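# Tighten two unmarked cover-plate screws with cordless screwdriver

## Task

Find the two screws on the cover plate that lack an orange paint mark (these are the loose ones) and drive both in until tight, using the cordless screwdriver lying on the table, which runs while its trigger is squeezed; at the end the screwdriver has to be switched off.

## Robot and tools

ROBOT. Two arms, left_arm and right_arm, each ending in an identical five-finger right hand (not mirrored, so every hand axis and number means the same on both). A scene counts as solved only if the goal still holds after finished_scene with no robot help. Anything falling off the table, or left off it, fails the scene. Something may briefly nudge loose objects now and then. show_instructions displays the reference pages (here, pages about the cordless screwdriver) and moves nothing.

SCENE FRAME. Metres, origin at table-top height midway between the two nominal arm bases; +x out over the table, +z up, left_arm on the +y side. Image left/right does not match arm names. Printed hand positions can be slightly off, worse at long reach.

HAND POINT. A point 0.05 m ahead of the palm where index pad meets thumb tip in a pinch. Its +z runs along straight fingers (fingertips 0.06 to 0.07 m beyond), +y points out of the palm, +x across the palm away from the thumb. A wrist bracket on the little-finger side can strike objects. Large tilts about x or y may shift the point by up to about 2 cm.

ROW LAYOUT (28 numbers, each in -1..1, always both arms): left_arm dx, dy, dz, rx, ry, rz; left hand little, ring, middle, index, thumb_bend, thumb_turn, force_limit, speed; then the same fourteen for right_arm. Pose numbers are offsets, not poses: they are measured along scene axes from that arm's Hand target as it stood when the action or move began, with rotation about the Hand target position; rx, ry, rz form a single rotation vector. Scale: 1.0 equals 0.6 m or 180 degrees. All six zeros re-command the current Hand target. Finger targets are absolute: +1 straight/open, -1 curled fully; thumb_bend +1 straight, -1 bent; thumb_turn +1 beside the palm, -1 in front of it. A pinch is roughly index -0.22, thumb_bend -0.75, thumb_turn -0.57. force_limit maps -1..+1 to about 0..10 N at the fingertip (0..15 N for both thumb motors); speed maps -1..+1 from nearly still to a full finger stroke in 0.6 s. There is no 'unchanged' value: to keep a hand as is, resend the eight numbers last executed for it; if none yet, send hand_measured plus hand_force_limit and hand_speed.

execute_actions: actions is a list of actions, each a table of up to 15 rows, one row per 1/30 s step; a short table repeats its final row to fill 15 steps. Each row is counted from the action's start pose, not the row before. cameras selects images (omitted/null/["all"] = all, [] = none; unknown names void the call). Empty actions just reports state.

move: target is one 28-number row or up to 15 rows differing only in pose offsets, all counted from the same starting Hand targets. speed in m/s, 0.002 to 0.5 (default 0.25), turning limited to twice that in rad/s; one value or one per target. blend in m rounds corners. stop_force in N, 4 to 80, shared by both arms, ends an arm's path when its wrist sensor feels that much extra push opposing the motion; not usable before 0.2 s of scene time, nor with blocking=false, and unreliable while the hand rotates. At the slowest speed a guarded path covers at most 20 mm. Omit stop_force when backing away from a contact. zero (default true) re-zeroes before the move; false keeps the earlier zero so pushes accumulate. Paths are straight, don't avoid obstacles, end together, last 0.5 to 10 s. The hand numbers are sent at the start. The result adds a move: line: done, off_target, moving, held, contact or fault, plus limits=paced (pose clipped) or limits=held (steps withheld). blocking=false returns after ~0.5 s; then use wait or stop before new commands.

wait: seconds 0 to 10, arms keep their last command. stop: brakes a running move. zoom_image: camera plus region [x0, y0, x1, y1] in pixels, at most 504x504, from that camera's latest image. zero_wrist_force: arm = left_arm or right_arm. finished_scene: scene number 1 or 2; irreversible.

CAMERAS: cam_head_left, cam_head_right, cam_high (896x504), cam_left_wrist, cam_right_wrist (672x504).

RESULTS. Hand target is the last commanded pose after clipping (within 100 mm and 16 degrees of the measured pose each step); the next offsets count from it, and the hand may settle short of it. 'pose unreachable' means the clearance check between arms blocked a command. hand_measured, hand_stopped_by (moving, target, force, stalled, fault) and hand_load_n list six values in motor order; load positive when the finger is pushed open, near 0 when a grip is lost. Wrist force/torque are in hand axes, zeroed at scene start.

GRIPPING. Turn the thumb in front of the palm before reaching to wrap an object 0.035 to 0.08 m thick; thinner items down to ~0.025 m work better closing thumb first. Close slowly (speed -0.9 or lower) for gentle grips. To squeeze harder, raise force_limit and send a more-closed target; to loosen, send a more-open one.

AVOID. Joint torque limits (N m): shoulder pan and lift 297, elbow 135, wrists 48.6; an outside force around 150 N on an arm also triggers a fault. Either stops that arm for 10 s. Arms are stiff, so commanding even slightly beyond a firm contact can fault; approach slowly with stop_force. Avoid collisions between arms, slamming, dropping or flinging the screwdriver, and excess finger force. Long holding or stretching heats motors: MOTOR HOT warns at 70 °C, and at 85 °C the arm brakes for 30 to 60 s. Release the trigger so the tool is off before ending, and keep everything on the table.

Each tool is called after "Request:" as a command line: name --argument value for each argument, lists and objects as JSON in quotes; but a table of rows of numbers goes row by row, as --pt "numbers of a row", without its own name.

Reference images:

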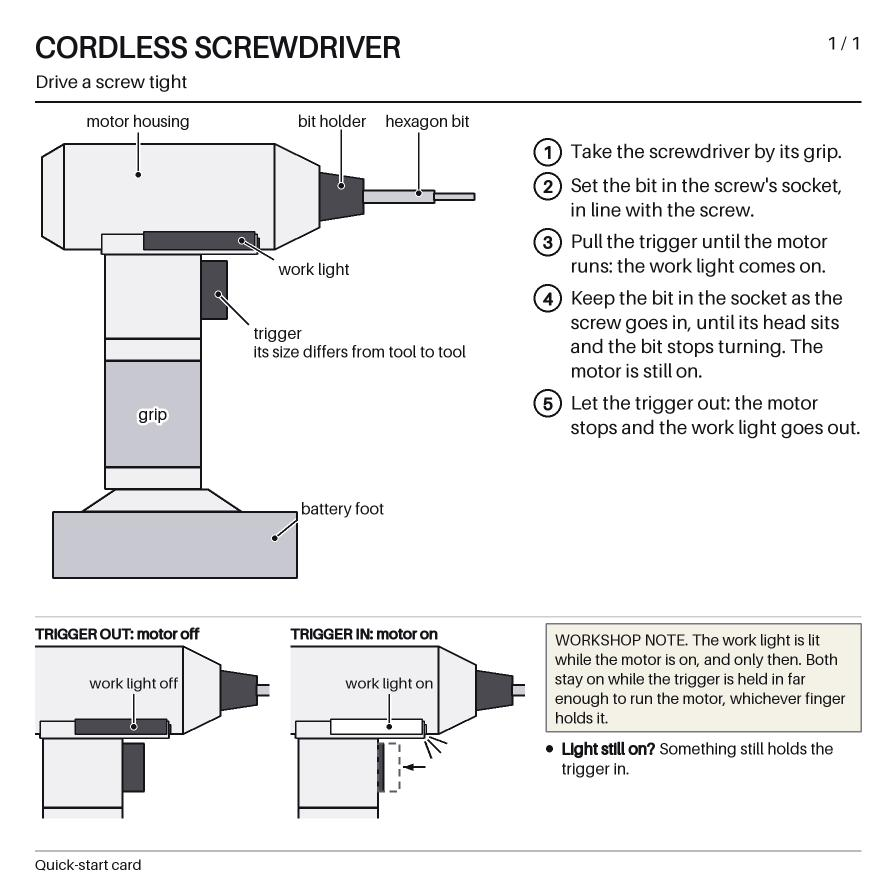

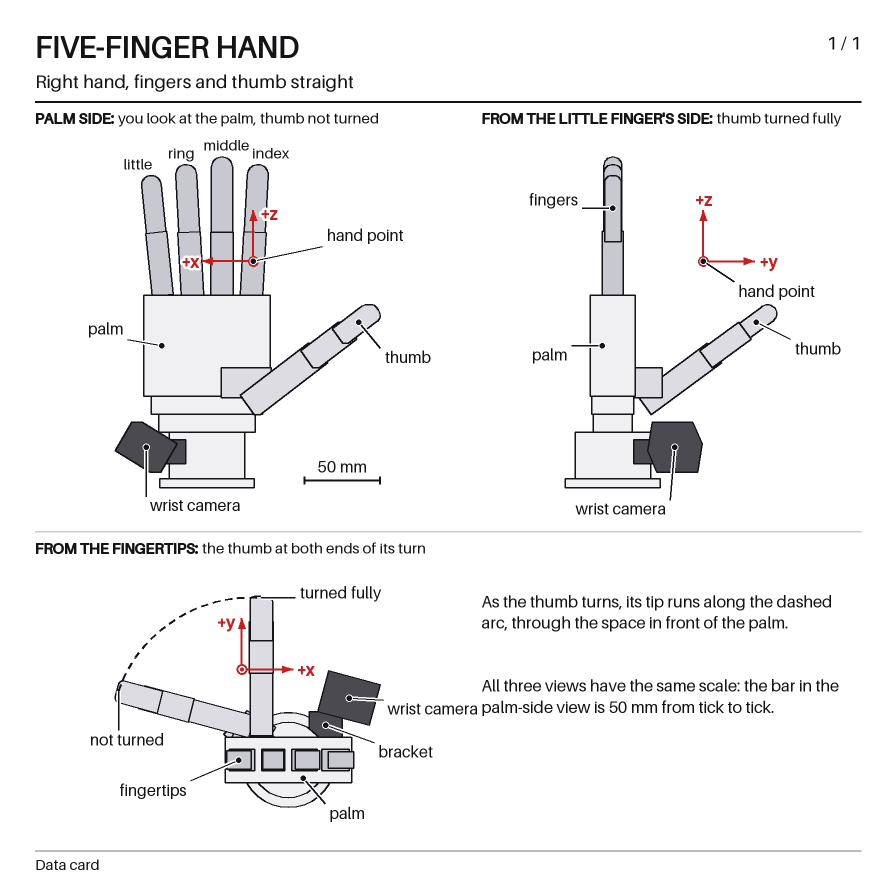

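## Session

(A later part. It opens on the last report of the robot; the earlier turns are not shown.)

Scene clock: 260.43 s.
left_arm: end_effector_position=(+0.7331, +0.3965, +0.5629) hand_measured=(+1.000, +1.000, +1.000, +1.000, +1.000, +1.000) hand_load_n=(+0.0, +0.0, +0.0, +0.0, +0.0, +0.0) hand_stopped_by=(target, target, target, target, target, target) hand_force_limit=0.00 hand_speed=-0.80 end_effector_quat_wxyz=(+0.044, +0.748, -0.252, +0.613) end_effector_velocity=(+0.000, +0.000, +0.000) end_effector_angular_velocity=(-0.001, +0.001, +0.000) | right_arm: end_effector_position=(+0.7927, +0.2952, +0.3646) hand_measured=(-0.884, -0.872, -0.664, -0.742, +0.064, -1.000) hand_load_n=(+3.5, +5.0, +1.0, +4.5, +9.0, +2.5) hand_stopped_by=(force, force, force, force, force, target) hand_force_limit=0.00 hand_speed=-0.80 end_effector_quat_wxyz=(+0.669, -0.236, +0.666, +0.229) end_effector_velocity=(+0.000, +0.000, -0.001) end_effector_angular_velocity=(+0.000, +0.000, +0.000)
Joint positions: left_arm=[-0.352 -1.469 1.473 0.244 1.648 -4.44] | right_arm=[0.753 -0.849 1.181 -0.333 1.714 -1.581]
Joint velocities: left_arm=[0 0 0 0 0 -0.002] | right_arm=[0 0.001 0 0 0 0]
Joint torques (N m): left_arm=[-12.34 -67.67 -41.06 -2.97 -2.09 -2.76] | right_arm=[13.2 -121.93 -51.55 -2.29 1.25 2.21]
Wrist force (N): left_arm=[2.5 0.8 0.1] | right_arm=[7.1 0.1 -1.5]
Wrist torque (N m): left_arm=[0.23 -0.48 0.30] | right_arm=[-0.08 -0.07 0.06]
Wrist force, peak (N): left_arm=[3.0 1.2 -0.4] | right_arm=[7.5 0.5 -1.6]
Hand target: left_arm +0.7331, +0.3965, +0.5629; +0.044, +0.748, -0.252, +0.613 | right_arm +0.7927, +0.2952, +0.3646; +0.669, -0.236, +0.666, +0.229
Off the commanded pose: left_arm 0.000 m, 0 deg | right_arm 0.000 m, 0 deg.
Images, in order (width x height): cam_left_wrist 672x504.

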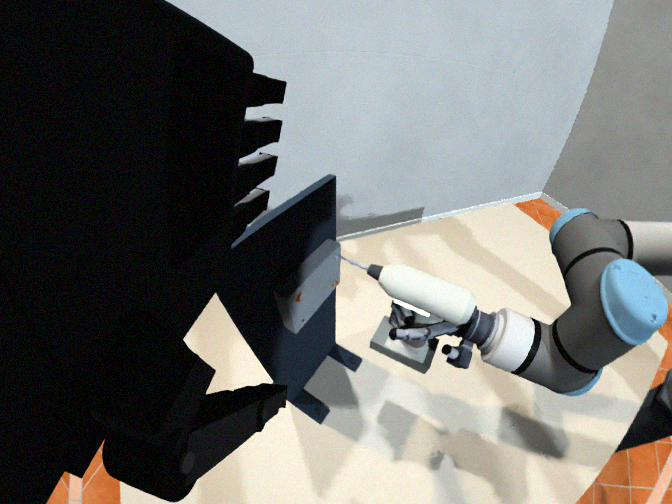

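Request:
move --target '[0,0,0,0,0,0,1,1,1,1,1,1,0,-0.8,0,0,-0.00167,0,0,0,-0.98,-0.98,-1,-0.95,-0.98,-1,0.0,-0.8]' --speed 0.005 --cameras '[]'

Request:
move --target '[0,0,0,0,0,0,1,1,1,1,1,1,0,-0.8,0,0,-0.00167,0,0,0,-0.98,-0.98,-1,-0.95,-0.98,-1,0.0,-0.8]' --speed 0.005 --cameras '["cam_left_wrist"]'

Request:
zoom_image --camera "cam_left_wrist" --region '[325, 242, 353, 266]'

Scene clock: 261.43 s.
left_arm: end_effector_position=(+0.7331, +0.3965, +0.5629) hand_measured=(+1.000, +1.000, +1.000, +1.000, +1.000, +1.000) hand_load_n=(+0.0, -0.5, +0.0, +0.0, +0.0, +0.0) hand_stopped_by=(target, target, target, target, target, target) hand_force_limit=0.00 hand_speed=-0.80 end_effector_quat_wxyz=(+0.044, +0.748, -0.252, +0.613) end_effector_velocity=(+0.000, +0.001, +0.000) end_effector_angular_velocity=(+0.000, +0.000, +0.001) | right_arm: end_effector_position=(+0.7927, +0.2952, +0.3636) hand_measured=(-0.884, -0.872, -0.664, -0.742, +0.064, -1.000) hand_load_n=(+3.5, +5.0, +1.0, +4.5, +9.0, +2.5) hand_stopped_by=(force, force, force, force, force, target) hand_force_limit=0.00 hand_speed=-0.80 end_effector_quat_wxyz=(+0.669, -0.236, +0.666, +0.229) end_effector_velocity=(+0.000, +0.000, -0.001) end_effector_angular_velocity=(+0.001, +0.000, +0.000)
Joint positions: left_arm=[-0.352 -1.469 1.473 0.244 1.648 -4.44] | right_arm=[0.753 -0.848 1.182 -0.335 1.714 -1.581]
Joint velocities: left_arm=[0 -0.001 0 0 -0.001 0] | right_arm=[0 0.001 0 -0.001 0 0]
Joint torques (N m): left_arm=[-16.28 -64.38 -36.37 -4.04 -2.14 -3.19] | right_arm=[12.93 -104.23 -42.39 -6.36 1.36 2.23]
Wrist force (N): left_arm=[2.6 1.0 -0.2] | right_arm=[7.1 0.0 -1.4]
Wrist torque (N m): left_arm=[0.27 -0.48 0.32] | right_arm=[-0.10 -0.07 0.06]
Wrist force, peak (N): left_arm=[2.7 1.4 -0.4] | right_arm=[7.4 0.1 -1.9]
Hand target: left_arm +0.7331, +0.3965, +0.5629; +0.044, +0.748, -0.252, +0.613 | right_arm +0.7927, +0.2952, +0.3636; +0.669, -0.236, +0.666, +0.229
Off the commanded pose: left_arm 0.000 m, 0 deg | right_arm 0.000 m, 0 deg.
move: done
No camera images: "cameras" was empty.

Scene clock: 262.13 s.
left_arm: end_effector_position=(+0.7331, +0.3965, +0.5629) hand_measured=(+1.000, +1.000, +1.000, +1.000, +1.000, +1.000) hand_load_n=(-0.5, +0.0, +0.0, +0.0, +0.0, +0.0) hand_stopped_by=(target, target, target, target, target, target) hand_force_limit=0.00 hand_speed=-0.80 end_effector_quat_wxyz=(+0.044, +0.748, -0.252, +0.613) end_effector_velocity=(+0.000, +0.000, +0.000) end_effector_angular_velocity=(+0.000, +0.000, +0.000) | right_arm: end_effector_position=(+0.7927, +0.2952, +0.3625) hand_measured=(-0.884, -0.872, -0.664, -0.742, +0.064, -1.000) hand_load_n=(+3.5, +5.0, +1.0, +4.5, +8.5, +2.5) hand_stopped_by=(force, force, force, force, force, target) hand_force_limit=0.00 hand_speed=-0.80 end_effector_quat_wxyz=(+0.669, -0.236, +0.666, +0.229) end_effector_velocity=(+0.000, +0.000, +0.000) end_effector_angular_velocity=(+0.000, +0.000, +0.000)
Joint positions: left_arm=[-0.352 -1.469 1.473 0.244 1.648 -4.44] | right_arm=[0.753 -0.848 1.183 -0.336 1.714 -1.581]
Joint velocities: left_arm=[0 0 0 0 0 0] | right_arm=[0 0.001 0 -0.001 0 0]
Joint torques (N m): left_arm=[-12.72 -62.42 -31.49 -4.16 -1.9 -3.29] | right_arm=[11.86 -105.57 -42.48 -6.32 1.39 2.08]
Wrist force (N): left_arm=[2.8 0.8 -0.4] | right_arm=[7.0 0.3 -1.6]
Wrist torque (N m): left_arm=[0.25 -0.52 0.32] | right_arm=[-0.04 -0.06 0.06]
Wrist force, peak (N): left_arm=[3.1 0.7 -0.7] | right_arm=[7.2 0.0 -1.6]
Hand target: left_arm +0.7331, +0.3965, +0.5629; +0.044, +0.748, -0.252, +0.613 | right_arm +0.7927, +0.2952, +0.3626; +0.669, -0.236, +0.666, +0.229
Off the commanded pose: left_arm 0.000 m, 0 deg | right_arm 0.000 m, 0 deg.
move: done
Images, in order (width x height): cam_left_wrist 672x504.

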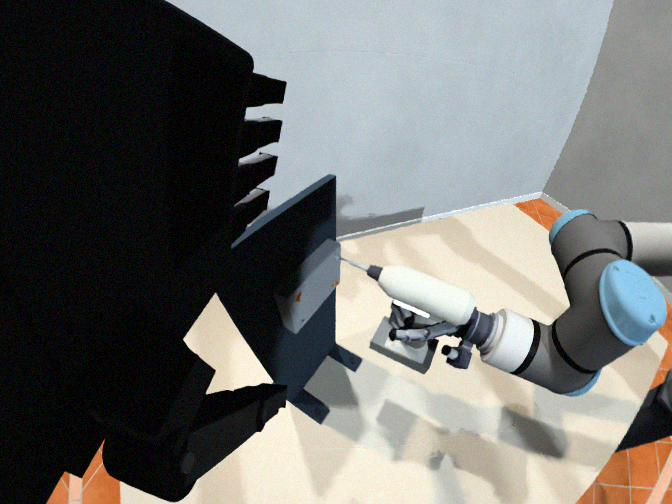

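Scaled by 18.000 from the camera's 672x504 image, which has a finer 960x720 frame.

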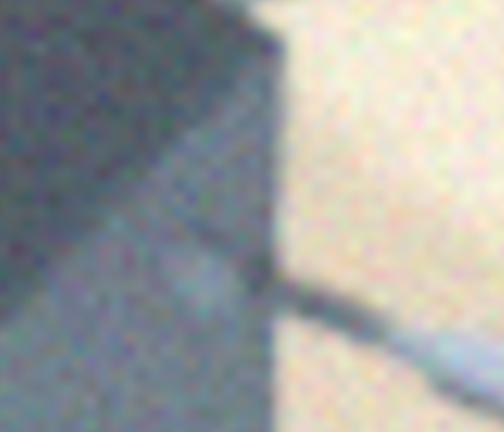

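Request:
move --target '[0.132,-0.056,-0.14,0,0,0,-0.9,-0.9,-0.9,-0.9,1,1,0,0.5,0,0,0,0,0,0,-0.98,-0.98,-1,-0.2,-0.98,-1,0.0,-0.5]' --speed 0.12 --cameras '["cam_left_wrist"]'

Scene clock: 265.20 s.
left_arm: end_effector_position=(+0.8123, +0.3626, +0.4789) hand_measured=(-0.900, -0.900, -0.900, -0.900, +1.000, +1.000) hand_load_n=(+0.5, +0.0, +0.0, +0.0, +0.0, +0.0) hand_stopped_by=(target, target, target, target, target, target) hand_force_limit=0.00 hand_speed=0.50 end_effector_quat_wxyz=(+0.044, +0.747, -0.252, +0.613) end_effector_velocity=(-0.001, +0.000, +0.001) end_effector_angular_velocity=(+0.001, +0.000, -0.001) | right_arm: end_effector_position=(+0.7927, +0.2952, +0.3626) hand_measured=(-0.884, -0.872, -0.664, -0.200, +0.064, -1.000) hand_load_n=(+3.5, +5.0, +1.5, -0.5, +9.0, +2.5) hand_stopped_by=(force, force, force, target, force, target) hand_force_limit=0.00 hand_speed=-0.50 end_effector_quat_wxyz=(+0.669, -0.236, +0.666, +0.229) end_effector_velocity=(+0.000, +0.000, +0.000) end_effector_angular_velocity=(-0.001, +0.000, -0.001)
Joint positions: left_arm=[-0.363 -1.323 1.447 0.124 1.638 -4.443] | right_arm=[0.753 -0.848 1.183 -0.336 1.714 -1.581]
Joint velocities: left_arm=[-0.001 -0.002 0 0.002 0 0.001] | right_arm=[0 0 0 0 0.001 0]
Joint torques (N m): left_arm=[3.01 -74.77 -31.11 2.5 0.04 -2.9] | right_arm=[13.31 -116.43 -51.08 -2.25 1.22 2.14]
Wrist force (N): left_arm=[2.4 1.5 -0.5] | right_arm=[7.1 -0.2 -1.5]
Wrist torque (N m): left_arm=[0.37 -0.43 0.33] | right_arm=[-0.11 -0.06 0.05]
Wrist force, peak (N): left_arm=[3.3 0.4 -2.2] | right_arm=[7.3 0.1 -2.1]
Hand target: left_arm +0.8121, +0.3627, +0.4786; +0.044, +0.748, -0.252, +0.613 | right_arm +0.7927, +0.2952, +0.3626; +0.669, -0.236, +0.666, +0.229
Off the commanded pose: left_arm 0.000 m, 0 deg | right_arm 0.000 m, 0 deg.
move: done
Images, in order (width x height): cam_left_wrist 672x504.

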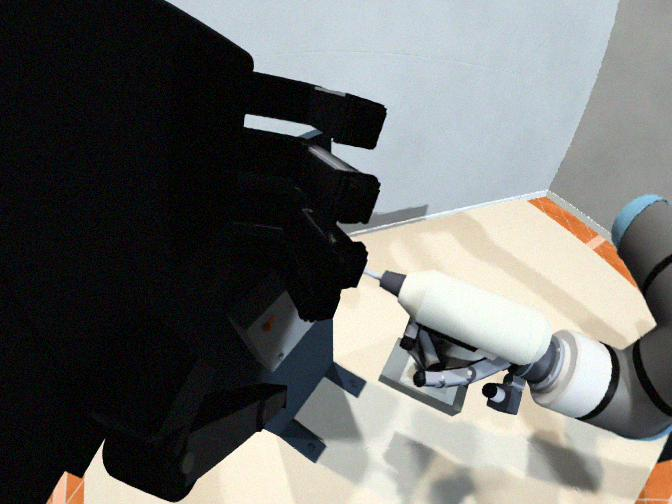

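Request:
move --target '[-0.02,0.02,0.01,0,0,0.075,-1,-1,-1,-1,1,1,0,0.5,0,0,0,0,0,0,-0.98,-0.98,-1,-0.2,-0.98,-1,0.0,-0.5]' --speed 0.12 --cameras '["cam_left_wrist"]'

Request:
zoom_image --camera "cam_left_wrist" --region '[370, 230, 430, 290]'

Scene clock: 266.97 s.
left_arm: end_effector_position=(+0.7999, +0.3747, +0.4847) hand_measured=(-1.000, -1.000, -1.000, -1.000, +1.000, +1.000) hand_load_n=(+0.0, +0.0, +0.0, +0.0, +0.0, +0.0) hand_stopped_by=(target, target, target, target, target, target) hand_force_limit=0.00 hand_speed=0.50 end_effector_quat_wxyz=(-0.028, +0.772, -0.163, +0.614) end_effector_velocity=(+0.000, +0.001, +0.001) end_effector_angular_velocity=(+0.000, -0.001, +0.002) | right_arm: end_effector_position=(+0.7927, +0.2952, +0.3626) hand_measured=(-0.884, -0.872, -0.664, -0.200, +0.064, -1.000) hand_load_n=(+3.5, +5.0, +1.5, -0.5, +9.0, +2.5) hand_stopped_by=(force, force, force, target, force, target) hand_force_limit=0.00 hand_speed=-0.50 end_effector_quat_wxyz=(+0.669, -0.236, +0.666, +0.229) end_effector_velocity=(+0.000, +0.000, +0.004) end_effector_angular_velocity=(+0.002, -0.002, +0.000)
Joint positions: left_arm=[-0.441 -1.382 1.509 0.127 1.334 -4.521] | right_arm=[0.753 -0.848 1.183 -0.336 1.714 -1.581]
Joint velocities: left_arm=[0.001 0 -0.001 0 -0.001 0] | right_arm=[0 -0.003 0 0 0 0]
Joint torques (N m): left_arm=[6.5 -30.45 -55.08 -3.79 -1.48 3.84] | right_arm=[13 -117.14 -50.76 -2.44 1.29 1.98]
Wrist force (N): left_arm=[2.8 0.9 -0.1] | right_arm=[7.4 0.0 -1.5]
Wrist torque (N m): left_arm=[0.27 -0.51 0.34] | right_arm=[-0.09 -0.11 0.08]
Wrist force, peak (N): left_arm=[2.9 1.4 -0.7] | right_arm=[7.5 0.0 -1.5]
Hand target: left_arm +0.8001, +0.3747, +0.4848; -0.028, +0.772, -0.162, +0.614 | right_arm +0.7927, +0.2952, +0.3626; +0.669, -0.236, +0.666, +0.229
Off the commanded pose: left_arm 0.000 m, 0 deg | right_arm 0.000 m, 0 deg.
move: done
Images, in order (width x height): cam_left_wrist 672x504.

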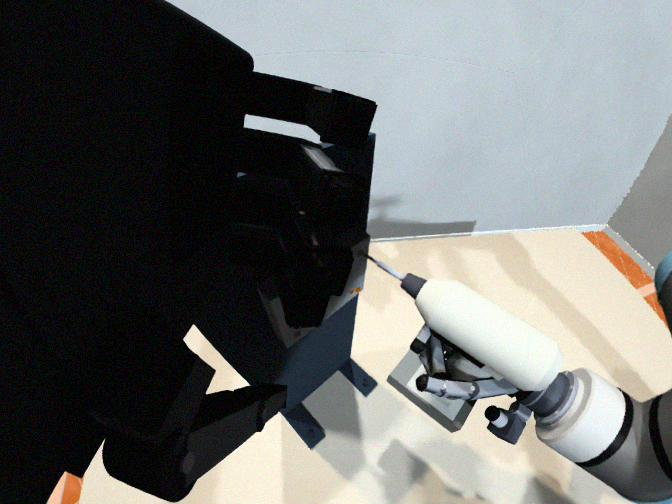

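Scaled by 8.400 from the camera's 672x504 image, which has a finer 960x720 frame.

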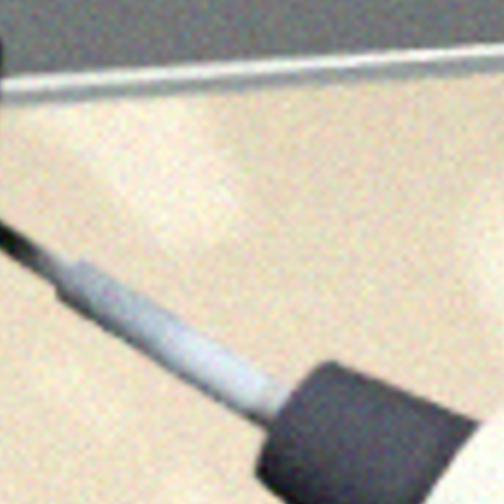

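Request:
move --target '[-0.09,-0.03,0.0,0,0,0.09,-1,-1,-1,-1,1,1,0,0.5,0,0,0,0,0,0,-0.98,-0.98,-1,-0.2,-0.98,-1,0.0,-0.5]' --speed 0.12 --cameras '["cam_left_wrist"]'

Request:
zoom_image --camera "cam_left_wrist" --region '[370, 230, 430, 290]'

Scene clock: 268.87 s.
left_arm: end_effector_position=(+0.7458, +0.3567, +0.4849) hand_measured=(-1.000, -1.000, -1.000, -1.000, +1.000, +1.000) hand_load_n=(+0.0, +0.0, +0.0, +0.0, +0.0, +0.0) hand_stopped_by=(target, target, target, target, target, target) hand_force_limit=0.00 hand_speed=0.50 end_effector_quat_wxyz=(-0.114, +0.787, -0.052, +0.604) end_effector_velocity=(+0.001, +0.000, +0.000) end_effector_angular_velocity=(-0.002, -0.001, +0.001) | right_arm: end_effector_position=(+0.7927, +0.2952, +0.3626) hand_measured=(-0.884, -0.872, -0.664, -0.200, +0.064, -1.000) hand_load_n=(+3.5, +5.0, +1.5, -0.5, +9.0, +3.0) hand_stopped_by=(force, force, force, target, force, target) hand_force_limit=0.00 hand_speed=-0.50 end_effector_quat_wxyz=(+0.669, -0.236, +0.666, +0.229) end_effector_velocity=(+0.000, +0.000, +0.001) end_effector_angular_velocity=(+0.001, +0.000, -0.001)
Joint positions: left_arm=[-0.617 -1.451 1.594 0.177 0.893 -4.665] | right_arm=[0.753 -0.848 1.183 -0.336 1.714 -1.581]
Joint velocities: left_arm=[0 0.001 -0.001 -0.001 -0.001 -0.002] | right_arm=[0 0 0 0 0.001 0]
Joint torques (N m): left_arm=[-4.91 -30.15 -54.8 -4.41 -1.65 3.49] | right_arm=[13.18 -116.98 -48.6 -2.74 1.31 2.13]
Wrist force (N): left_arm=[2.8 0.9 -0.5] | right_arm=[6.8 -0.1 -1.4]
Wrist torque (N m): left_arm=[0.28 -0.50 0.34] | right_arm=[-0.10 -0.03 0.04]
Wrist force, peak (N): left_arm=[2.8 1.2 -1.0] | right_arm=[7.3 0.1 -1.8]
Hand target: left_arm +0.7458, +0.3566, +0.4849; -0.114, +0.787, -0.052, +0.604 | right_arm +0.7927, +0.2952, +0.3626; +0.669, -0.236, +0.666, +0.229
Off the commanded pose: left_arm 0.000 m, 0 deg | right_arm 0.000 m, 0 deg.
move: done
Images, in order (width x height): cam_left_wrist 672x504.

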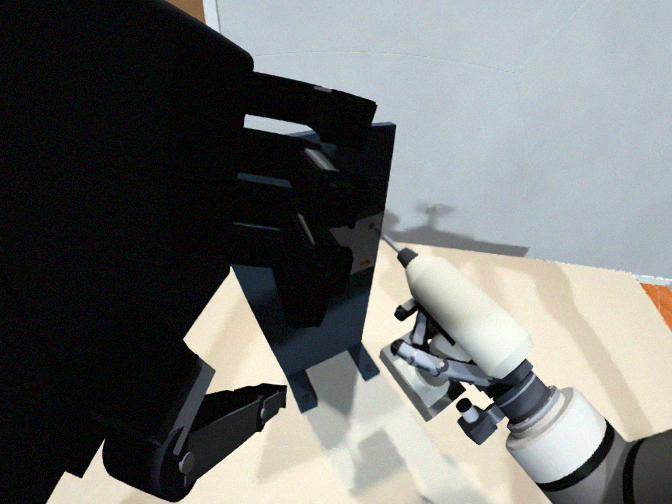

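Scaled by 8.400 from the camera's 672x504 image, which has a finer 960x720 frame.

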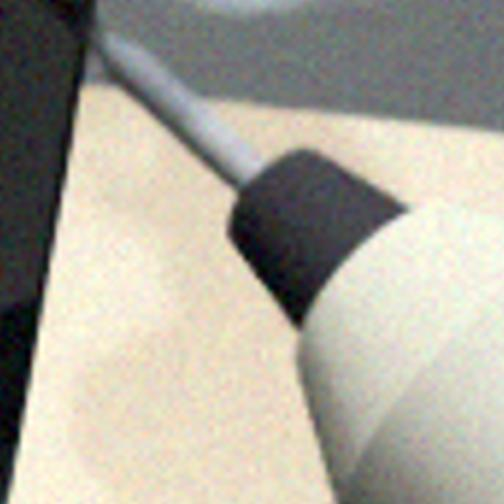

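Request:
zoom_image --camera "cam_left_wrist" --region '[350, 208, 392, 244]'

Scaled by 12.000 from the camera's 672x504 image, which has a finer 960x720 frame.

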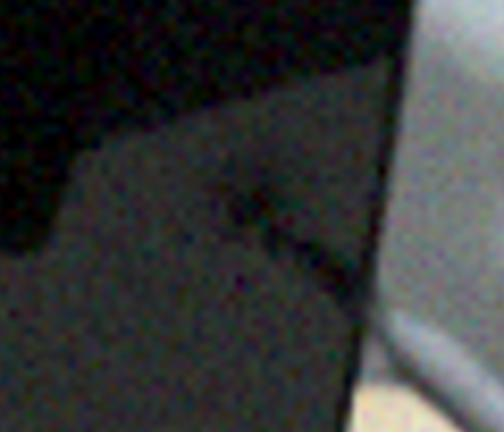

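Request:
move --target '[0,0,0,0,0,0,-1,-1,-1,-1,1,1,0,0.5,-0.0041,-0.00287,0.00167,0,0,0,-0.98,-0.98,-1,-0.2,-0.98,-1,0.0,-0.5]' --speed 0.02 --cameras '[]'

Request:
move --target '[0,0,0,0,0,0,-1,-1,-1,-1,1,1,0,0.5,0.0137,0.0096,0,0,0,0,-0.98,-0.98,-1,-0.2,-0.98,-1,0.0,-0.5]' --speed 0.006 --stop_force 7 --cameras '["cam_left_wrist"]'

Request:
zoom_image --camera "cam_left_wrist" --region '[350, 208, 392, 244]'

Scene clock: 270.00 s.
left_arm: end_effector_position=(+0.7458, +0.3566, +0.4849) hand_measured=(-1.000, -1.000, -1.000, -1.000, +1.000, +1.000) hand_load_n=(+0.0, +0.0, +0.0, +0.0, +0.0, +0.0) hand_stopped_by=(target, target, target, target, target, target) hand_force_limit=0.00 hand_speed=0.50 end_effector_quat_wxyz=(-0.114, +0.787, -0.052, +0.604) end_effector_velocity=(+0.000, +0.000, +0.000) end_effector_angular_velocity=(+0.000, +0.000, +0.001) | right_arm: end_effector_position=(+0.7901, +0.2935, +0.3636) hand_measured=(-0.884, -0.872, -0.664, -0.200, +0.064, -1.000) hand_load_n=(+3.5, +5.0, +1.5, -0.5, +8.5, +2.5) hand_stopped_by=(force, force, force, target, force, target) hand_force_limit=0.00 hand_speed=-0.50 end_effector_quat_wxyz=(+0.669, -0.236, +0.666, +0.229) end_effector_velocity=(+0.000, +0.000, -0.001) end_effector_angular_velocity=(-0.001, +0.001, +0.001)
Joint positions: left_arm=[-0.617 -1.451 1.594 0.177 0.893 -4.665] | right_arm=[0.753 -0.853 1.191 -0.338 1.715 -1.581]
Joint velocities: left_arm=[0 0 0 0 0 0] | right_arm=[0 0.001 0 0 0 0]
Joint torques (N m): left_arm=[-6.1 -30.74 -53.49 -3.75 -1.78 4.33] | right_arm=[12.69 -109.39 -50.27 -6.13 2.21 1.98]
Wrist force (N): left_arm=[2.8 0.7 0.0] | right_arm=[7.0 0.3 -1.4]
Wrist torque (N m): left_arm=[0.22 -0.52 0.32] | right_arm=[-0.04 -0.05 0.07]
Wrist force, peak (N): left_arm=[3.1 1.0 -0.2] | right_arm=[7.4 0.0 -1.7]
Hand target: left_arm +0.7458, +0.3566, +0.4849; -0.114, +0.787, -0.052, +0.604 | right_arm +0.7902, +0.2935, +0.3636; +0.669, -0.236, +0.666, +0.229
Off the commanded pose: left_arm 0.000 m, 0 deg | right_arm 0.000 m, 0 deg.
move: done
No camera images: "cameras" was empty.

Scene clock: 271.53 s.
left_arm: end_effector_position=(+0.7458, +0.3566, +0.4849) hand_measured=(-1.000, -1.000, -1.000, -1.000, +1.000, +1.000) hand_load_n=(+0.0, +0.0, +0.0, +0.0, +0.0, +0.0) hand_stopped_by=(target, target, target, target, target, target) hand_force_limit=0.00 hand_speed=0.50 end_effector_quat_wxyz=(-0.114, +0.787, -0.052, +0.604) end_effector_velocity=(+0.000, +0.000, +0.001) end_effector_angular_velocity=(-0.002, +0.000, +0.000) | right_arm: end_effector_position=(+0.7927, +0.2953, +0.3636) hand_measured=(-0.884, -0.872, -0.664, -0.200, +0.064, -1.000) hand_load_n=(+3.5, +4.5, +1.5, +0.0, +9.0, +2.0) hand_stopped_by=(force, force, force, target, force, target) hand_force_limit=0.00 hand_speed=-0.50 end_effector_quat_wxyz=(+0.669, -0.236, +0.666, +0.229) end_effector_velocity=(+0.000, +0.000, +0.001) end_effector_angular_velocity=(+0.001, +0.000, -0.001)
Joint positions: left_arm=[-0.617 -1.451 1.594 0.177 0.893 -4.665] | right_arm=[0.753 -0.848 1.182 -0.335 1.714 -1.581]
Joint velocities: left_arm=[0 -0.001 0 0 0 -0.002] | right_arm=[0 0 0 0 0 0]
Joint torques (N m): left_arm=[-11.98 -29.84 -47.6 -2.66 -0.84 3.52] | right_arm=[5.71 -121.96 -43.1 -6.78 1.35 1.78]
Wrist force (N): left_arm=[2.7 1.0 -0.6] | right_arm=[7.5 0.0 -4.0]
Wrist torque (N m): left_arm=[0.29 -0.49 0.33] | right_arm=[-0.10 -0.11 0.05]
Wrist force, peak (N): left_arm=[3.1 0.9 -0.5] | right_arm=[8.8 0.0 -14.2]
Hand target: left_arm +0.7458, +0.3566, +0.4849; -0.114, +0.787, -0.052, +0.604 | right_arm +0.7927, +0.2953, +0.3636; +0.669, -0.236, +0.666, +0.229
Off the commanded pose: left_arm 0.000 m, 0 deg | right_arm 0.007 m, 0 deg.
move: contact (right_arm)
Images, in order (width x height): cam_left_wrist 672x504.

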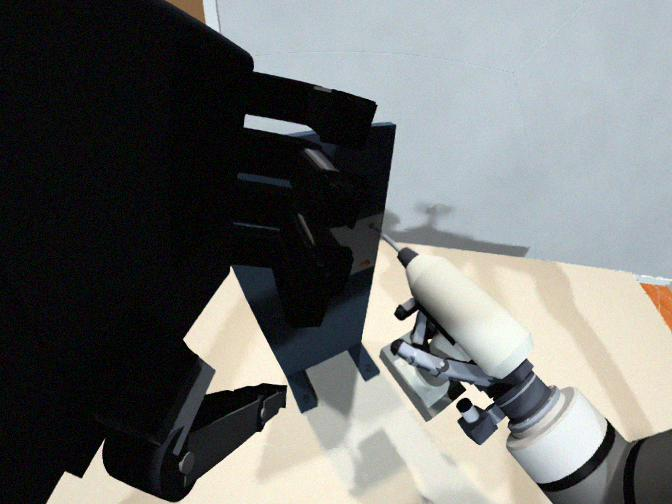

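Scaled by 12.000 from the camera's 672x504 image, which has a finer 960x720 frame.

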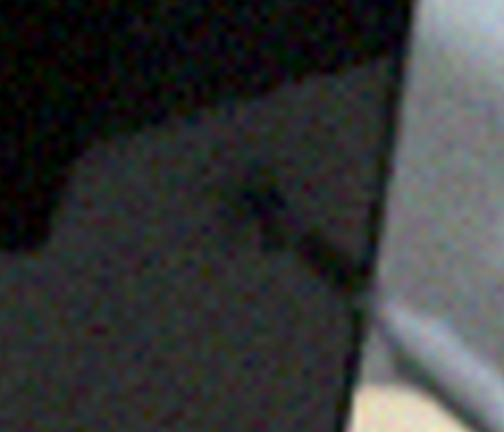

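Request:
execute_actions --actions '[[[0,0,0,0,0,0,-1,-1,-1,-1,1,1,0,0.5,0,0,0,0,0,0,-0.98,-0.98,-1,-0.95,-0.98,-1,0.0,-0.8]],[[0,0,0,0,0,0,-1,-1,-1,-1,1,1,0,0.5,0,0,0,0,0,0,-0.98,-0.98,-1,-0.95,-0.98,-1,0.0,-0.8]]]' --cameras '[]'

Request:
move --target '[0,0,0,0,0,0,-1,-1,-1,-1,1,1,0,0.5,0.0137,0.0096,0,0,0,0,-0.98,-0.98,-1,-0.95,-0.98,-1,0.0,-0.8]' --speed 0.004 --stop_force 6 --cameras '["cam_left_wrist"]'

Scene clock: 273.67 s.
left_arm: end_effector_position=(+0.7458, +0.3566, +0.4849) hand_measured=(-1.000, -1.000, -1.000, -1.000, +1.000, +1.000) hand_load_n=(+0.0, +0.0, +0.0, +0.0, -0.5, +0.0) hand_stopped_by=(target, target, target, target, target, target) hand_force_limit=0.00 hand_speed=0.50 end_effector_quat_wxyz=(-0.114, +0.787, -0.052, +0.604) end_effector_velocity=(+0.000, +0.000, -0.001) end_effector_angular_velocity=(+0.001, +0.000, +0.000) | right_arm: end_effector_position=(+0.7927, +0.2953, +0.3636) hand_measured=(-0.884, -0.872, -0.664, -0.754, +0.064, -1.000) hand_load_n=(+3.5, +5.0, +1.0, +5.0, +9.0, +2.0) hand_stopped_by=(force, force, force, force, force, target) hand_force_limit=0.00 hand_speed=-0.80 end_effector_quat_wxyz=(+0.669, -0.236, +0.666, +0.229) end_effector_velocity=(+0.000, +0.000, +0.000) end_effector_angular_velocity=(+0.000, +0.001, +0.000)
Joint positions: left_arm=[-0.617 -1.451 1.594 0.177 0.893 -4.665] | right_arm=[0.753 -0.848 1.182 -0.335 1.714 -1.581]
Joint velocities: left_arm=[0 0.001 0 0 -0.001 0] | right_arm=[0 0 0 0.001 0 0]
Joint torques (N m): left_arm=[-13.15 -33.09 -41.57 -2.04 0.15 3.67] | right_arm=[13.87 -122.7 -47.48 -4.78 1.41 1.94]
Wrist force (N): left_arm=[2.6 0.6 -0.1] | right_arm=[7.5 0.4 -3.4]
Wrist torque (N m): left_arm=[0.20 -0.49 0.32] | right_arm=[-0.03 -0.10 0.07]
Wrist force, peak (N): left_arm=[3.4 0.9 -0.3] | right_arm=[7.9 -0.1 -3.9]
Hand target: left_arm +0.7458, +0.3566, +0.4849; -0.114, +0.787, -0.052, +0.604 | right_arm +0.7927, +0.2953, +0.3636; +0.669, -0.236, +0.666, +0.229
Off the commanded pose: left_arm 0.000 m, 0 deg | right_arm 0.000 m, 0 deg.
No camera images: "cameras" was empty.

Scene clock: 274.50 s.
left_arm: end_effector_position=(+0.7458, +0.3566, +0.4849) hand_measured=(-1.000, -1.000, -1.000, -1.000, +1.000, +1.000) hand_load_n=(+0.0, +0.0, +0.0, +0.0, +0.0, +0.0) hand_stopped_by=(target, target, target, target, target, target) hand_force_limit=0.00 hand_speed=0.50 end_effector_quat_wxyz=(-0.114, +0.787, -0.052, +0.604) end_effector_velocity=(+0.000, +0.000, +0.000) end_effector_angular_velocity=(-0.001, +0.000, +0.000) | right_arm: end_effector_position=(+0.7928, +0.2954, +0.3636) hand_measured=(-0.884, -0.872, -0.664, -0.754, +0.064, -1.000) hand_load_n=(+3.5, +4.5, +0.5, +5.0, +9.5, +1.5) hand_stopped_by=(force, force, force, force, force, target) hand_force_limit=0.00 hand_speed=-0.80 end_effector_quat_wxyz=(+0.669, -0.236, +0.666, +0.229) end_effector_velocity=(+0.000, +0.000, +0.001) end_effector_angular_velocity=(+0.000, +0.000, +0.000)
Joint positions: left_arm=[-0.617 -1.451 1.594 0.177 0.893 -4.665] | right_arm=[0.753 -0.848 1.181 -0.334 1.714 -1.581]
Joint velocities: left_arm=[0 0 0 0 0.001 -0.001] | right_arm=[0 -0.001 0 0.001 0 0]
Joint torques (N m): left_arm=[-11.01 -30.35 -39.28 -1.68 0.1 4.16] | right_arm=[6.74 -122.53 -42.15 -6.78 1 1.89]
Wrist force (N): left_arm=[2.9 0.9 -0.4] | right_arm=[7.2 0.6 -3.3]
Wrist torque (N m): left_arm=[0.28 -0.53 0.35] | right_arm=[0.00 -0.08 0.06]
Wrist force, peak (N): left_arm=[2.9 0.9 -0.4] | right_arm=[7.7 1.7 -11.5]
Hand target: left_arm +0.7458, +0.3566, +0.4849; -0.114, +0.787, -0.052, +0.604 | right_arm +0.7928, +0.2954, +0.3637; +0.669, -0.236, +0.666, +0.229
Off the commanded pose: left_arm 0.000 m, 0 deg | right_arm 0.010 m, 0 deg.
move: contact (right_arm)
Images, in order (width x height): cam_left_wrist 672x504.

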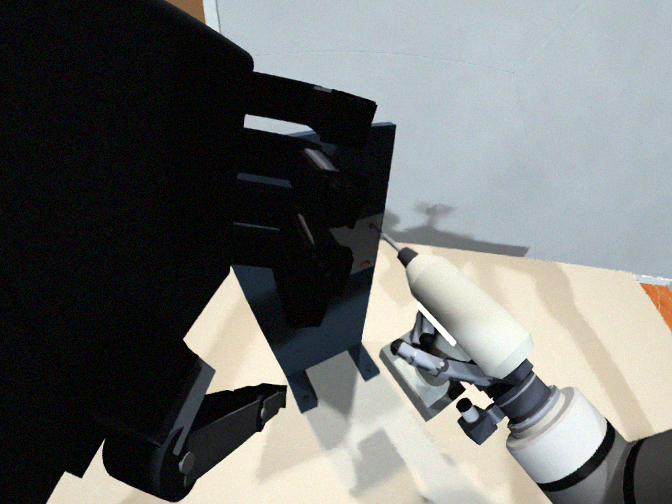

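Request:
move --target '[0,0,0,0,0,0,-1,-1,-1,-1,1,1,0,0.5,0.0005,0.00035,0,0,0,0,-0.98,-0.98,-1,-0.95,-0.98,-1,0.0,-0.8]' --speed 0.004 --cameras '[]'

Scene clock: 275.30 s.
left_arm: end_effector_position=(+0.7458, +0.3566, +0.4849) hand_measured=(-1.000, -1.000, -1.000, -1.000, +1.000, +1.000) hand_load_n=(+0.0, +0.0, +0.0, +0.0, +0.0, +0.5) hand_stopped_by=(target, target, target, target, target, target) hand_force_limit=0.00 hand_speed=0.50 end_effector_quat_wxyz=(-0.114, +0.787, -0.052, +0.604) end_effector_velocity=(+0.000, -0.001, +0.000) end_effector_angular_velocity=(-0.003, -0.001, +0.000) | right_arm: end_effector_position=(+0.7930, +0.2957, +0.3637) hand_measured=(-0.884, -0.872, -0.664, -0.754, +0.064, -1.000) hand_load_n=(+3.5, +4.0, +0.5, +5.0, +10.0, +1.0) hand_stopped_by=(force, force, force, force, force, target) hand_force_limit=0.00 hand_speed=-0.80 end_effector_quat_wxyz=(+0.669, -0.236, +0.666, +0.229) end_effector_velocity=(+0.000, +0.000, +0.000) end_effector_angular_velocity=(+0.000, +0.000, +0.000)
Joint positions: left_arm=[-0.617 -1.451 1.594 0.177 0.893 -4.665] | right_arm=[0.753 -0.847 1.18 -0.334 1.714 -1.581]
Joint velocities: left_arm=[-0.001 0 0 -0.001 0.001 -0.002] | right_arm=[0 0 0 0 0 0]
Joint torques (N m): left_arm=[-11.2 -30.14 -36.71 -1.47 0.35 3.79] | right_arm=[-13.86 -101.39 -56.68 -2.79 -0.41 1.95]
Wrist force (N): left_arm=[2.7 0.9 -0.1] | right_arm=[7.8 1.7 -15.1]
Wrist torque (N m): left_arm=[0.26 -0.50 0.33] | right_arm=[0.14 -0.43 0.03]
Wrist force, peak (N): left_arm=[3.2 0.8 -0.1] | right_arm=[7.9 2.4 -15.3]
Hand target: left_arm +0.7458, +0.3566, +0.4849; -0.114, +0.787, -0.052, +0.604 | right_arm +0.7931, +0.2957, +0.3637; +0.669, -0.236, +0.666, +0.229
Off the commanded pose: left_arm 0.000 m, 0 deg | right_arm 0.000 m, 0 deg.
move: done
No camera images: "cameras" was empty.

Request:
move --target '[0,0,0,0,0,0,-1,-1,-1,-1,1,1,0,0.5,0,0,0.00167,0,0,0,-0.98,-0.98,-1,-0.95,-0.98,-1,0.0,-0.8]' --speed 0.004 --cameras '[]'

Request:
move --target '[0,0,0,0,0,0,-1,-1,-1,-1,1,1,0,0.5,-0.00096,0.00137,0,0,0,0,-0.98,-0.98,-1,-0.95,-0.98,-1,0.0,-0.8]' --speed 0.004 --cameras '[]'

Request:
move --target '[0,0,0,0,0,0,-1,-1,-1,-1,1,1,0,0.5,0,0,-0.00167,0,0,0,-0.98,-0.98,-1,-0.95,-0.98,-1,0.0,-0.8]' --speed 0.004 --cameras '[]'

Scene clock: 276.23 s.
left_arm: end_effector_position=(+0.7458, +0.3566, +0.4849) hand_measured=(-1.000, -1.000, -1.000, -1.000, +1.000, +1.000) hand_load_n=(+0.0, +0.0, +0.0, +0.0, +0.0, +0.0) hand_stopped_by=(target, target, target, target, target, target) hand_force_limit=0.00 hand_speed=0.50 end_effector_quat_wxyz=(-0.114, +0.787, -0.052, +0.604) end_effector_velocity=(+0.000, +0.001, +0.000) end_effector_angular_velocity=(-0.001, +0.000, +0.001) | right_arm: end_effector_position=(+0.7931, +0.2957, +0.3647) hand_measured=(-0.884, -0.872, -0.664, -0.754, +0.064, -1.000) hand_load_n=(+4.0, +4.0, +0.0, +4.5, +10.0, +1.0) hand_stopped_by=(force, force, force, force, force, target) hand_force_limit=0.00 hand_speed=-0.80 end_effector_quat_wxyz=(+0.669, -0.236, +0.666, +0.229) end_effector_velocity=(+0.000, +0.000, +0.000) end_effector_angular_velocity=(+0.000, +0.000, +0.000)
Joint positions: left_arm=[-0.617 -1.451 1.594 0.177 0.893 -4.665] | right_arm=[0.753 -0.848 1.18 -0.333 1.714 -1.581]
Joint velocities: left_arm=[0.001 0 0 0 0 -0.001] | right_arm=[0 0 0 0 0 0]
Joint torques (N m): left_arm=[-12.74 -31.46 -35.17 -0.94 0.14 3.72] | right_arm=[-20.25 -120.95 -56.42 -3.05 -0.12 2.03]
Wrist force (N): left_arm=[2.7 1.1 -0.2] | right_arm=[7.7 1.1 -16.1]
Wrist torque (N m): left_arm=[0.29 -0.49 0.34] | right_arm=[0.28 -0.39 0.05]
Wrist force, peak (N): left_arm=[3.0 0.8 0.1] | right_arm=[7.9 1.8 -16.4]
Hand target: left_arm +0.7458, +0.3566, +0.4849; -0.114, +0.787, -0.052, +0.604 | right_arm +0.7931, +0.2957, +0.3647; +0.669, -0.236, +0.666, +0.229
Off the commanded pose: left_arm 0.000 m, 0 deg | right_arm 0.000 m, 0 deg.
move: done
No camera images: "cameras" was empty.

Scene clock: 276.93 s.
left_arm: end_effector_position=(+0.7458, +0.3566, +0.4849) hand_measured=(-1.000, -1.000, -1.000, -1.000, +1.000, +1.000) hand_load_n=(+0.0, +0.0, +0.0, +0.0, +0.0, +0.5) hand_stopped_by=(target, target, target, target, target, target) hand_force_limit=0.00 hand_speed=0.50 end_effector_quat_wxyz=(-0.114, +0.787, -0.052, +0.604) end_effector_velocity=(+0.000, -0.001, +0.000) end_effector_angular_velocity=(-0.002, +0.000, -0.001) | right_arm: end_effector_position=(+0.7925, +0.2965, +0.3647) hand_measured=(-0.884, -0.872, -0.664, -0.754, +0.066, -1.000) hand_load_n=(+3.5, +4.0, +0.5, +5.0, +10.5, +1.0) hand_stopped_by=(force, force, force, force, force, target) hand_force_limit=0.00 hand_speed=-0.80 end_effector_quat_wxyz=(+0.669, -0.236, +0.666, +0.229) end_effector_velocity=(+0.000, +0.000, +0.001) end_effector_angular_velocity=(+0.000, -0.001, +0.000)
Joint positions: left_arm=[-0.617 -1.451 1.594 0.177 0.893 -4.665] | right_arm=[0.754 -0.847 1.178 -0.332 1.715 -1.581]
Joint velocities: left_arm=[-0.001 0 0 0 0 -0.002] | right_arm=[0 -0.001 0 -0.001 0 0]
Joint torques (N m): left_arm=[-11.68 -30.95 -32.11 -0.98 0.03 3.69] | right_arm=[8.15 -98.98 -55.29 -2.59 2.6 1.73]
Wrist force (N): left_arm=[2.3 0.9 -0.1] | right_arm=[7.2 0.8 -16.4]
Wrist torque (N m): left_arm=[0.26 -0.44 0.30] | right_arm=[0.32 -0.51 0.05]
Wrist force, peak (N): left_arm=[2.9 1.4 -0.3] | right_arm=[7.6 0.6 -17.2]
Hand target: left_arm +0.7458, +0.3566, +0.4849; -0.114, +0.787, -0.052, +0.604 | right_arm +0.7925, +0.2965, +0.3647; +0.669, -0.236, +0.666, +0.229
Off the commanded pose: left_arm 0.000 m, 0 deg | right_arm 0.000 m, 0 deg.
move: done
No camera images: "cameras" was empty.

Scene clock: 277.63 s.
left_arm: end_effector_position=(+0.7458, +0.3566, +0.4849) hand_measured=(-1.000, -1.000, -1.000, -1.000, +1.000, +1.000) hand_load_n=(+0.0, +0.0, +0.0, +0.0, -0.5, +0.0) hand_stopped_by=(target, target, target, target, target, target) hand_force_limit=0.00 hand_speed=0.50 end_effector_quat_wxyz=(-0.114, +0.787, -0.052, +0.604) end_effector_velocity=(+0.000, +0.000, -0.001) end_effector_angular_velocity=(-0.001, +0.001, +0.001) | right_arm: end_effector_position=(+0.7925, +0.2965, +0.3637) hand_measured=(-0.884, -0.872, -0.664, -0.754, +0.066, -1.000) hand_load_n=(+4.0, +4.0, +0.0, +4.5, +10.0, +1.0) hand_stopped_by=(force, force, force, force, force, target) hand_force_limit=0.00 hand_speed=-0.80 end_effector_quat_wxyz=(+0.669, -0.236, +0.666, +0.229) end_effector_velocity=(+0.000, +0.000, -0.001) end_effector_angular_velocity=(+0.000, +0.001, +0.000)
Joint positions: left_arm=[-0.617 -1.451 1.594 0.177 0.893 -4.665] | right_arm=[0.754 -0.847 1.179 -0.334 1.715 -1.581]
Joint velocities: left_arm=[0 0.001 0 0 0 -0.001] | right_arm=[0 0.001 0 0 0 0.001]
Joint torques (N m): left_arm=[-13.69 -34.82 -31.25 -0.55 0.34 4.11] | right_arm=[8.91 -102.15 -44.48 -6.82 1.33 1.55]
Wrist force (N): left_arm=[2.7 1.0 -0.1] | right_arm=[6.5 2.0 -13.8]
Wrist torque (N m): left_arm=[0.27 -0.50 0.33] | right_arm=[0.20 -0.40 -0.01]
Wrist force, peak (N): left_arm=[2.9 1.3 -0.1] | right_arm=[7.1 1.1 -16.5]
Hand target: left_arm +0.7458, +0.3566, +0.4849; -0.114, +0.787, -0.052, +0.604 | right_arm +0.7925, +0.2965, +0.3637; +0.669, -0.236, +0.666, +0.229
Off the commanded pose: left_arm 0.000 m, 0 deg | right_arm 0.000 m, 0 deg.
move: done
No camera images: "cameras" was empty.

Request:
move --target '[-0.0212,0.0665,0.13,0,0,-0.165,-1,-1,-1,-1,1,1,0,0.5,0,0,0,0,0,0,-0.98,-0.98,-1,-0.2,-0.98,-1,0.0,-0.5]' --speed 0.15 --cameras '["cam_left_wrist","cam_high"]'

Request:
zoom_image --camera "cam_left_wrist" --region '[325, 237, 360, 267]'

Request:
zoom_image --camera "cam_high" --region '[440, 170, 464, 194]'

Scene clock: 280.13 s.
left_arm: end_effector_position=(+0.7337, +0.3967, +0.5628) hand_measured=(-1.000, -1.000, -1.000, -1.000, +1.000, +1.000) hand_load_n=(+0.0, +0.0, +0.0, +0.0, +0.0, +0.0) hand_stopped_by=(target, target, target, target, target, target) hand_force_limit=0.00 hand_speed=0.50 end_effector_quat_wxyz=(+0.044, +0.748, -0.252, +0.613) end_effector_velocity=(+0.000, +0.000, +0.001) end_effector_angular_velocity=(-0.002, +0.000, -0.002) | right_arm: end_effector_position=(+0.7925, +0.2965, +0.3637) hand_measured=(-0.884, -0.872, -0.664, -0.200, +0.066, -1.000) hand_load_n=(+4.0, +4.5, +1.0, +0.0, +10.0, +1.0) hand_stopped_by=(force, force, force, target, force, target) hand_force_limit=0.00 hand_speed=-0.50 end_effector_quat_wxyz=(+0.669, -0.236, +0.666, +0.229) end_effector_velocity=(+0.000, +0.000, +0.000) end_effector_angular_velocity=(+0.000, +0.000, +0.000)
Joint positions: left_arm=[-0.351 -1.468 1.472 0.245 1.649 -4.44] | right_arm=[0.754 -0.847 1.179 -0.334 1.715 -1.581]
Joint velocities: left_arm=[0 -0.001 0 -0.001 0.002 -0.002] | right_arm=[0 0 0 0 0 0]
Joint torques (N m): left_arm=[2.94 -65.49 -30.57 -4.76 2.34 -3.67] | right_arm=[7.97 -115.25 -53.55 -2.69 0.55 0.73]
Wrist force (N): left_arm=[2.6 1.2 -0.2] | right_arm=[7.3 0.2 -14.3]
Wrist torque (N m): left_arm=[0.30 -0.48 0.34] | right_arm=[0.29 -0.44 0.06]
Wrist force, peak (N): left_arm=[3.0 0.7 -0.5] | right_arm=[7.3 0.4 -15.1]
Hand target: left_arm +0.7336, +0.3967, +0.5629; +0.044, +0.748, -0.252, +0.613 | right_arm +0.7925, +0.2965, +0.3637; +0.669, -0.236, +0.666, +0.229
Off the commanded pose: left_arm 0.001 m, 0 deg | right_arm 0.000 m, 0 deg.
move: done
Images, in order (width x height): cam_high 896x504, cam_left_wrist 672x504.

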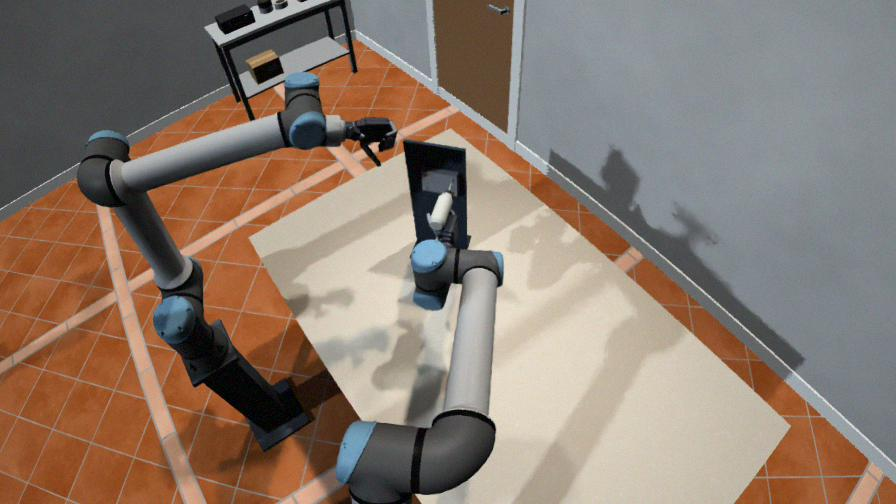

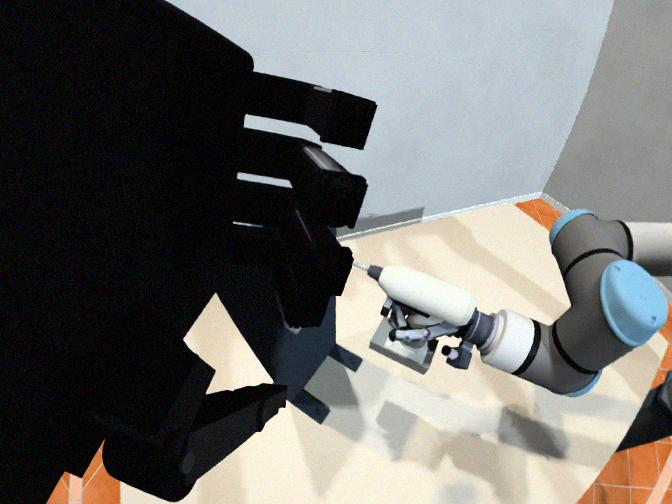

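Scaled by 14.400 from the camera's 672x504 image, which has a finer 960x720 frame.

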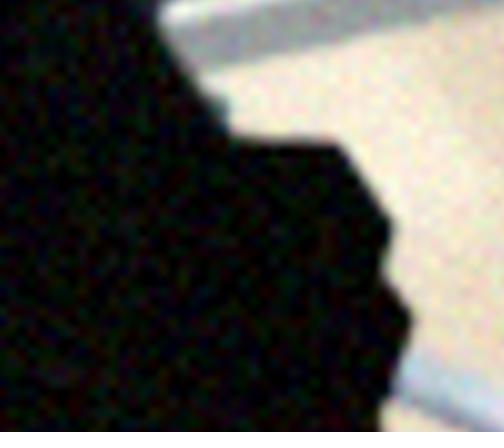

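Scaled by 21.000.

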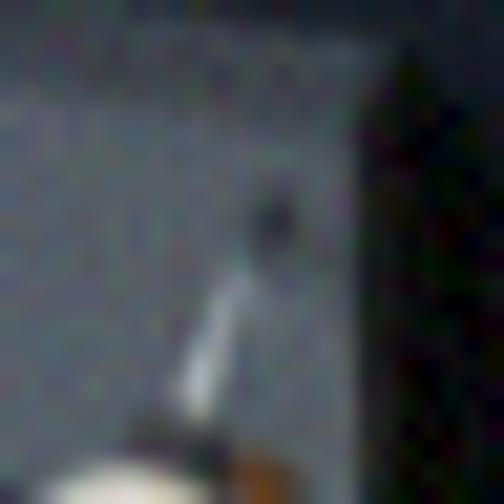

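Request:
move --target '[0,0,0,0,0,0,1,1,1,1,1,1,0,0.5,0,0,0,0,0,0,-0.98,-0.98,-1,-0.2,-0.98,-1,0.0,-0.5]' --speed 0.15 --cameras '["cam_left_wrist"]'

Request:
zoom_image --camera "cam_left_wrist" --region '[325, 237, 367, 273]'

Request:
zoom_image --camera "cam_left_wrist" --region '[325, 237, 381, 285]'

Request:
zoom_image --camera "cam_left_wrist" --region '[280, 290, 322, 326]'

Scene clock: 281.60 s.
left_arm: end_effector_position=(+0.7336, +0.3967, +0.5629) hand_measured=(+1.000, +1.000, +1.000, +1.000, +1.000, +1.000) hand_load_n=(+0.0, +0.0, +0.0, +0.0, +0.0, +0.5) hand_stopped_by=(target, target, target, target, target, target) hand_force_limit=0.00 hand_speed=0.50 end_effector_quat_wxyz=(+0.044, +0.748, -0.252, +0.613) end_effector_velocity=(+0.000, +0.000, +0.000) end_effector_angular_velocity=(+0.001, +0.000, +0.001) | right_arm: end_effector_position=(+0.7925, +0.2965, +0.3637) hand_measured=(-0.884, -0.872, -0.664, -0.200, +0.066, -1.000) hand_load_n=(+4.0, +4.5, +0.5, +0.0, +10.0, +0.5) hand_stopped_by=(force, force, force, target, force, target) hand_force_limit=0.00 hand_speed=-0.50 end_effector_quat_wxyz=(+0.669, -0.236, +0.666, +0.229) end_effector_velocity=(+0.000, +0.000, +0.002) end_effector_angular_velocity=(+0.001, -0.001, -0.001)
Joint positions: left_arm=[-0.351 -1.468 1.472 0.245 1.649 -4.44] | right_arm=[0.754 -0.847 1.179 -0.334 1.715 -1.581]
Joint velocities: left_arm=[0 0.001 0 0 -0.001 0] | right_arm=[0 -0.001 0 0 0.001 0]
Joint torques (N m): left_arm=[1.15 -61.43 -32.71 -4.03 0.17 -3.65] | right_arm=[8.86 -114.71 -54.65 -3.08 0.75 0.22]
Wrist force (N): left_arm=[2.6 1.4 -0.2] | right_arm=[7.2 0.7 -14.7]
Wrist torque (N m): left_arm=[0.32 -0.48 0.33] | right_arm=[0.39 -0.39 0.07]
Wrist force, peak (N): left_arm=[2.9 1.3 -0.3] | right_arm=[7.0 0.4 -15.0]
Hand target: left_arm +0.7336, +0.3967, +0.5629; +0.044, +0.748, -0.252, +0.613 | right_arm +0.7925, +0.2965, +0.3637; +0.669, -0.236, +0.666, +0.229
Off the commanded pose: left_arm 0.000 m, 0 deg | right_arm 0.000 m, 0 deg.
move: done
Images, in order (width x height): cam_left_wrist 672x504.

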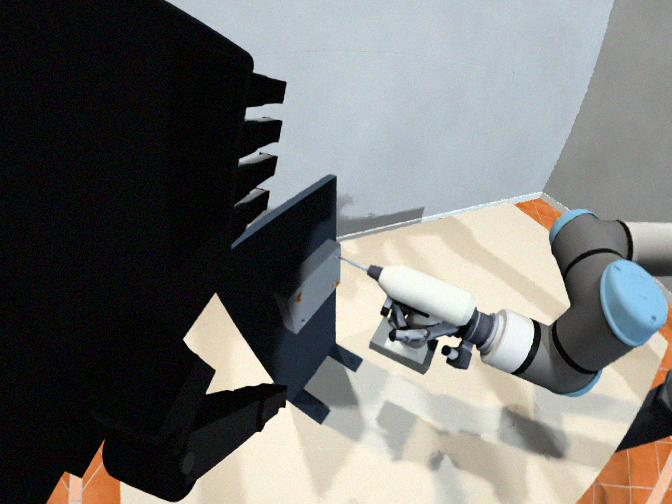

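Scaled by 12.000 from the camera's 672x504 image, which has a finer 960x720 frame.

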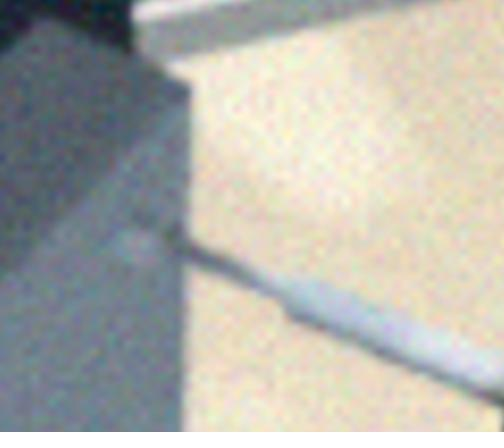

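Scaled by 9.000 from the camera's 672x504 image, which has a finer 960x720 frame.

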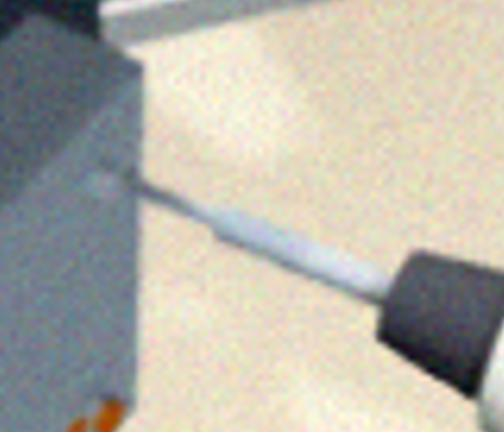

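Scaled by 12.000 from the camera's 672x504 image, which has a finer 960x720 frame.

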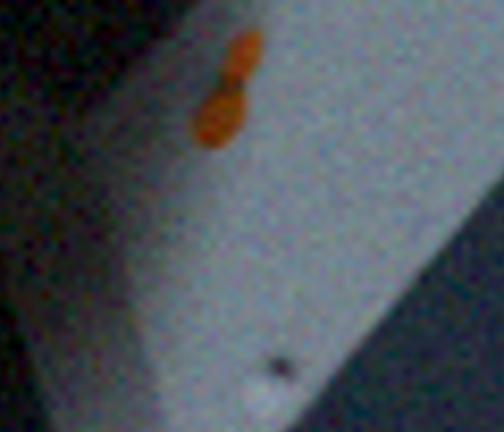

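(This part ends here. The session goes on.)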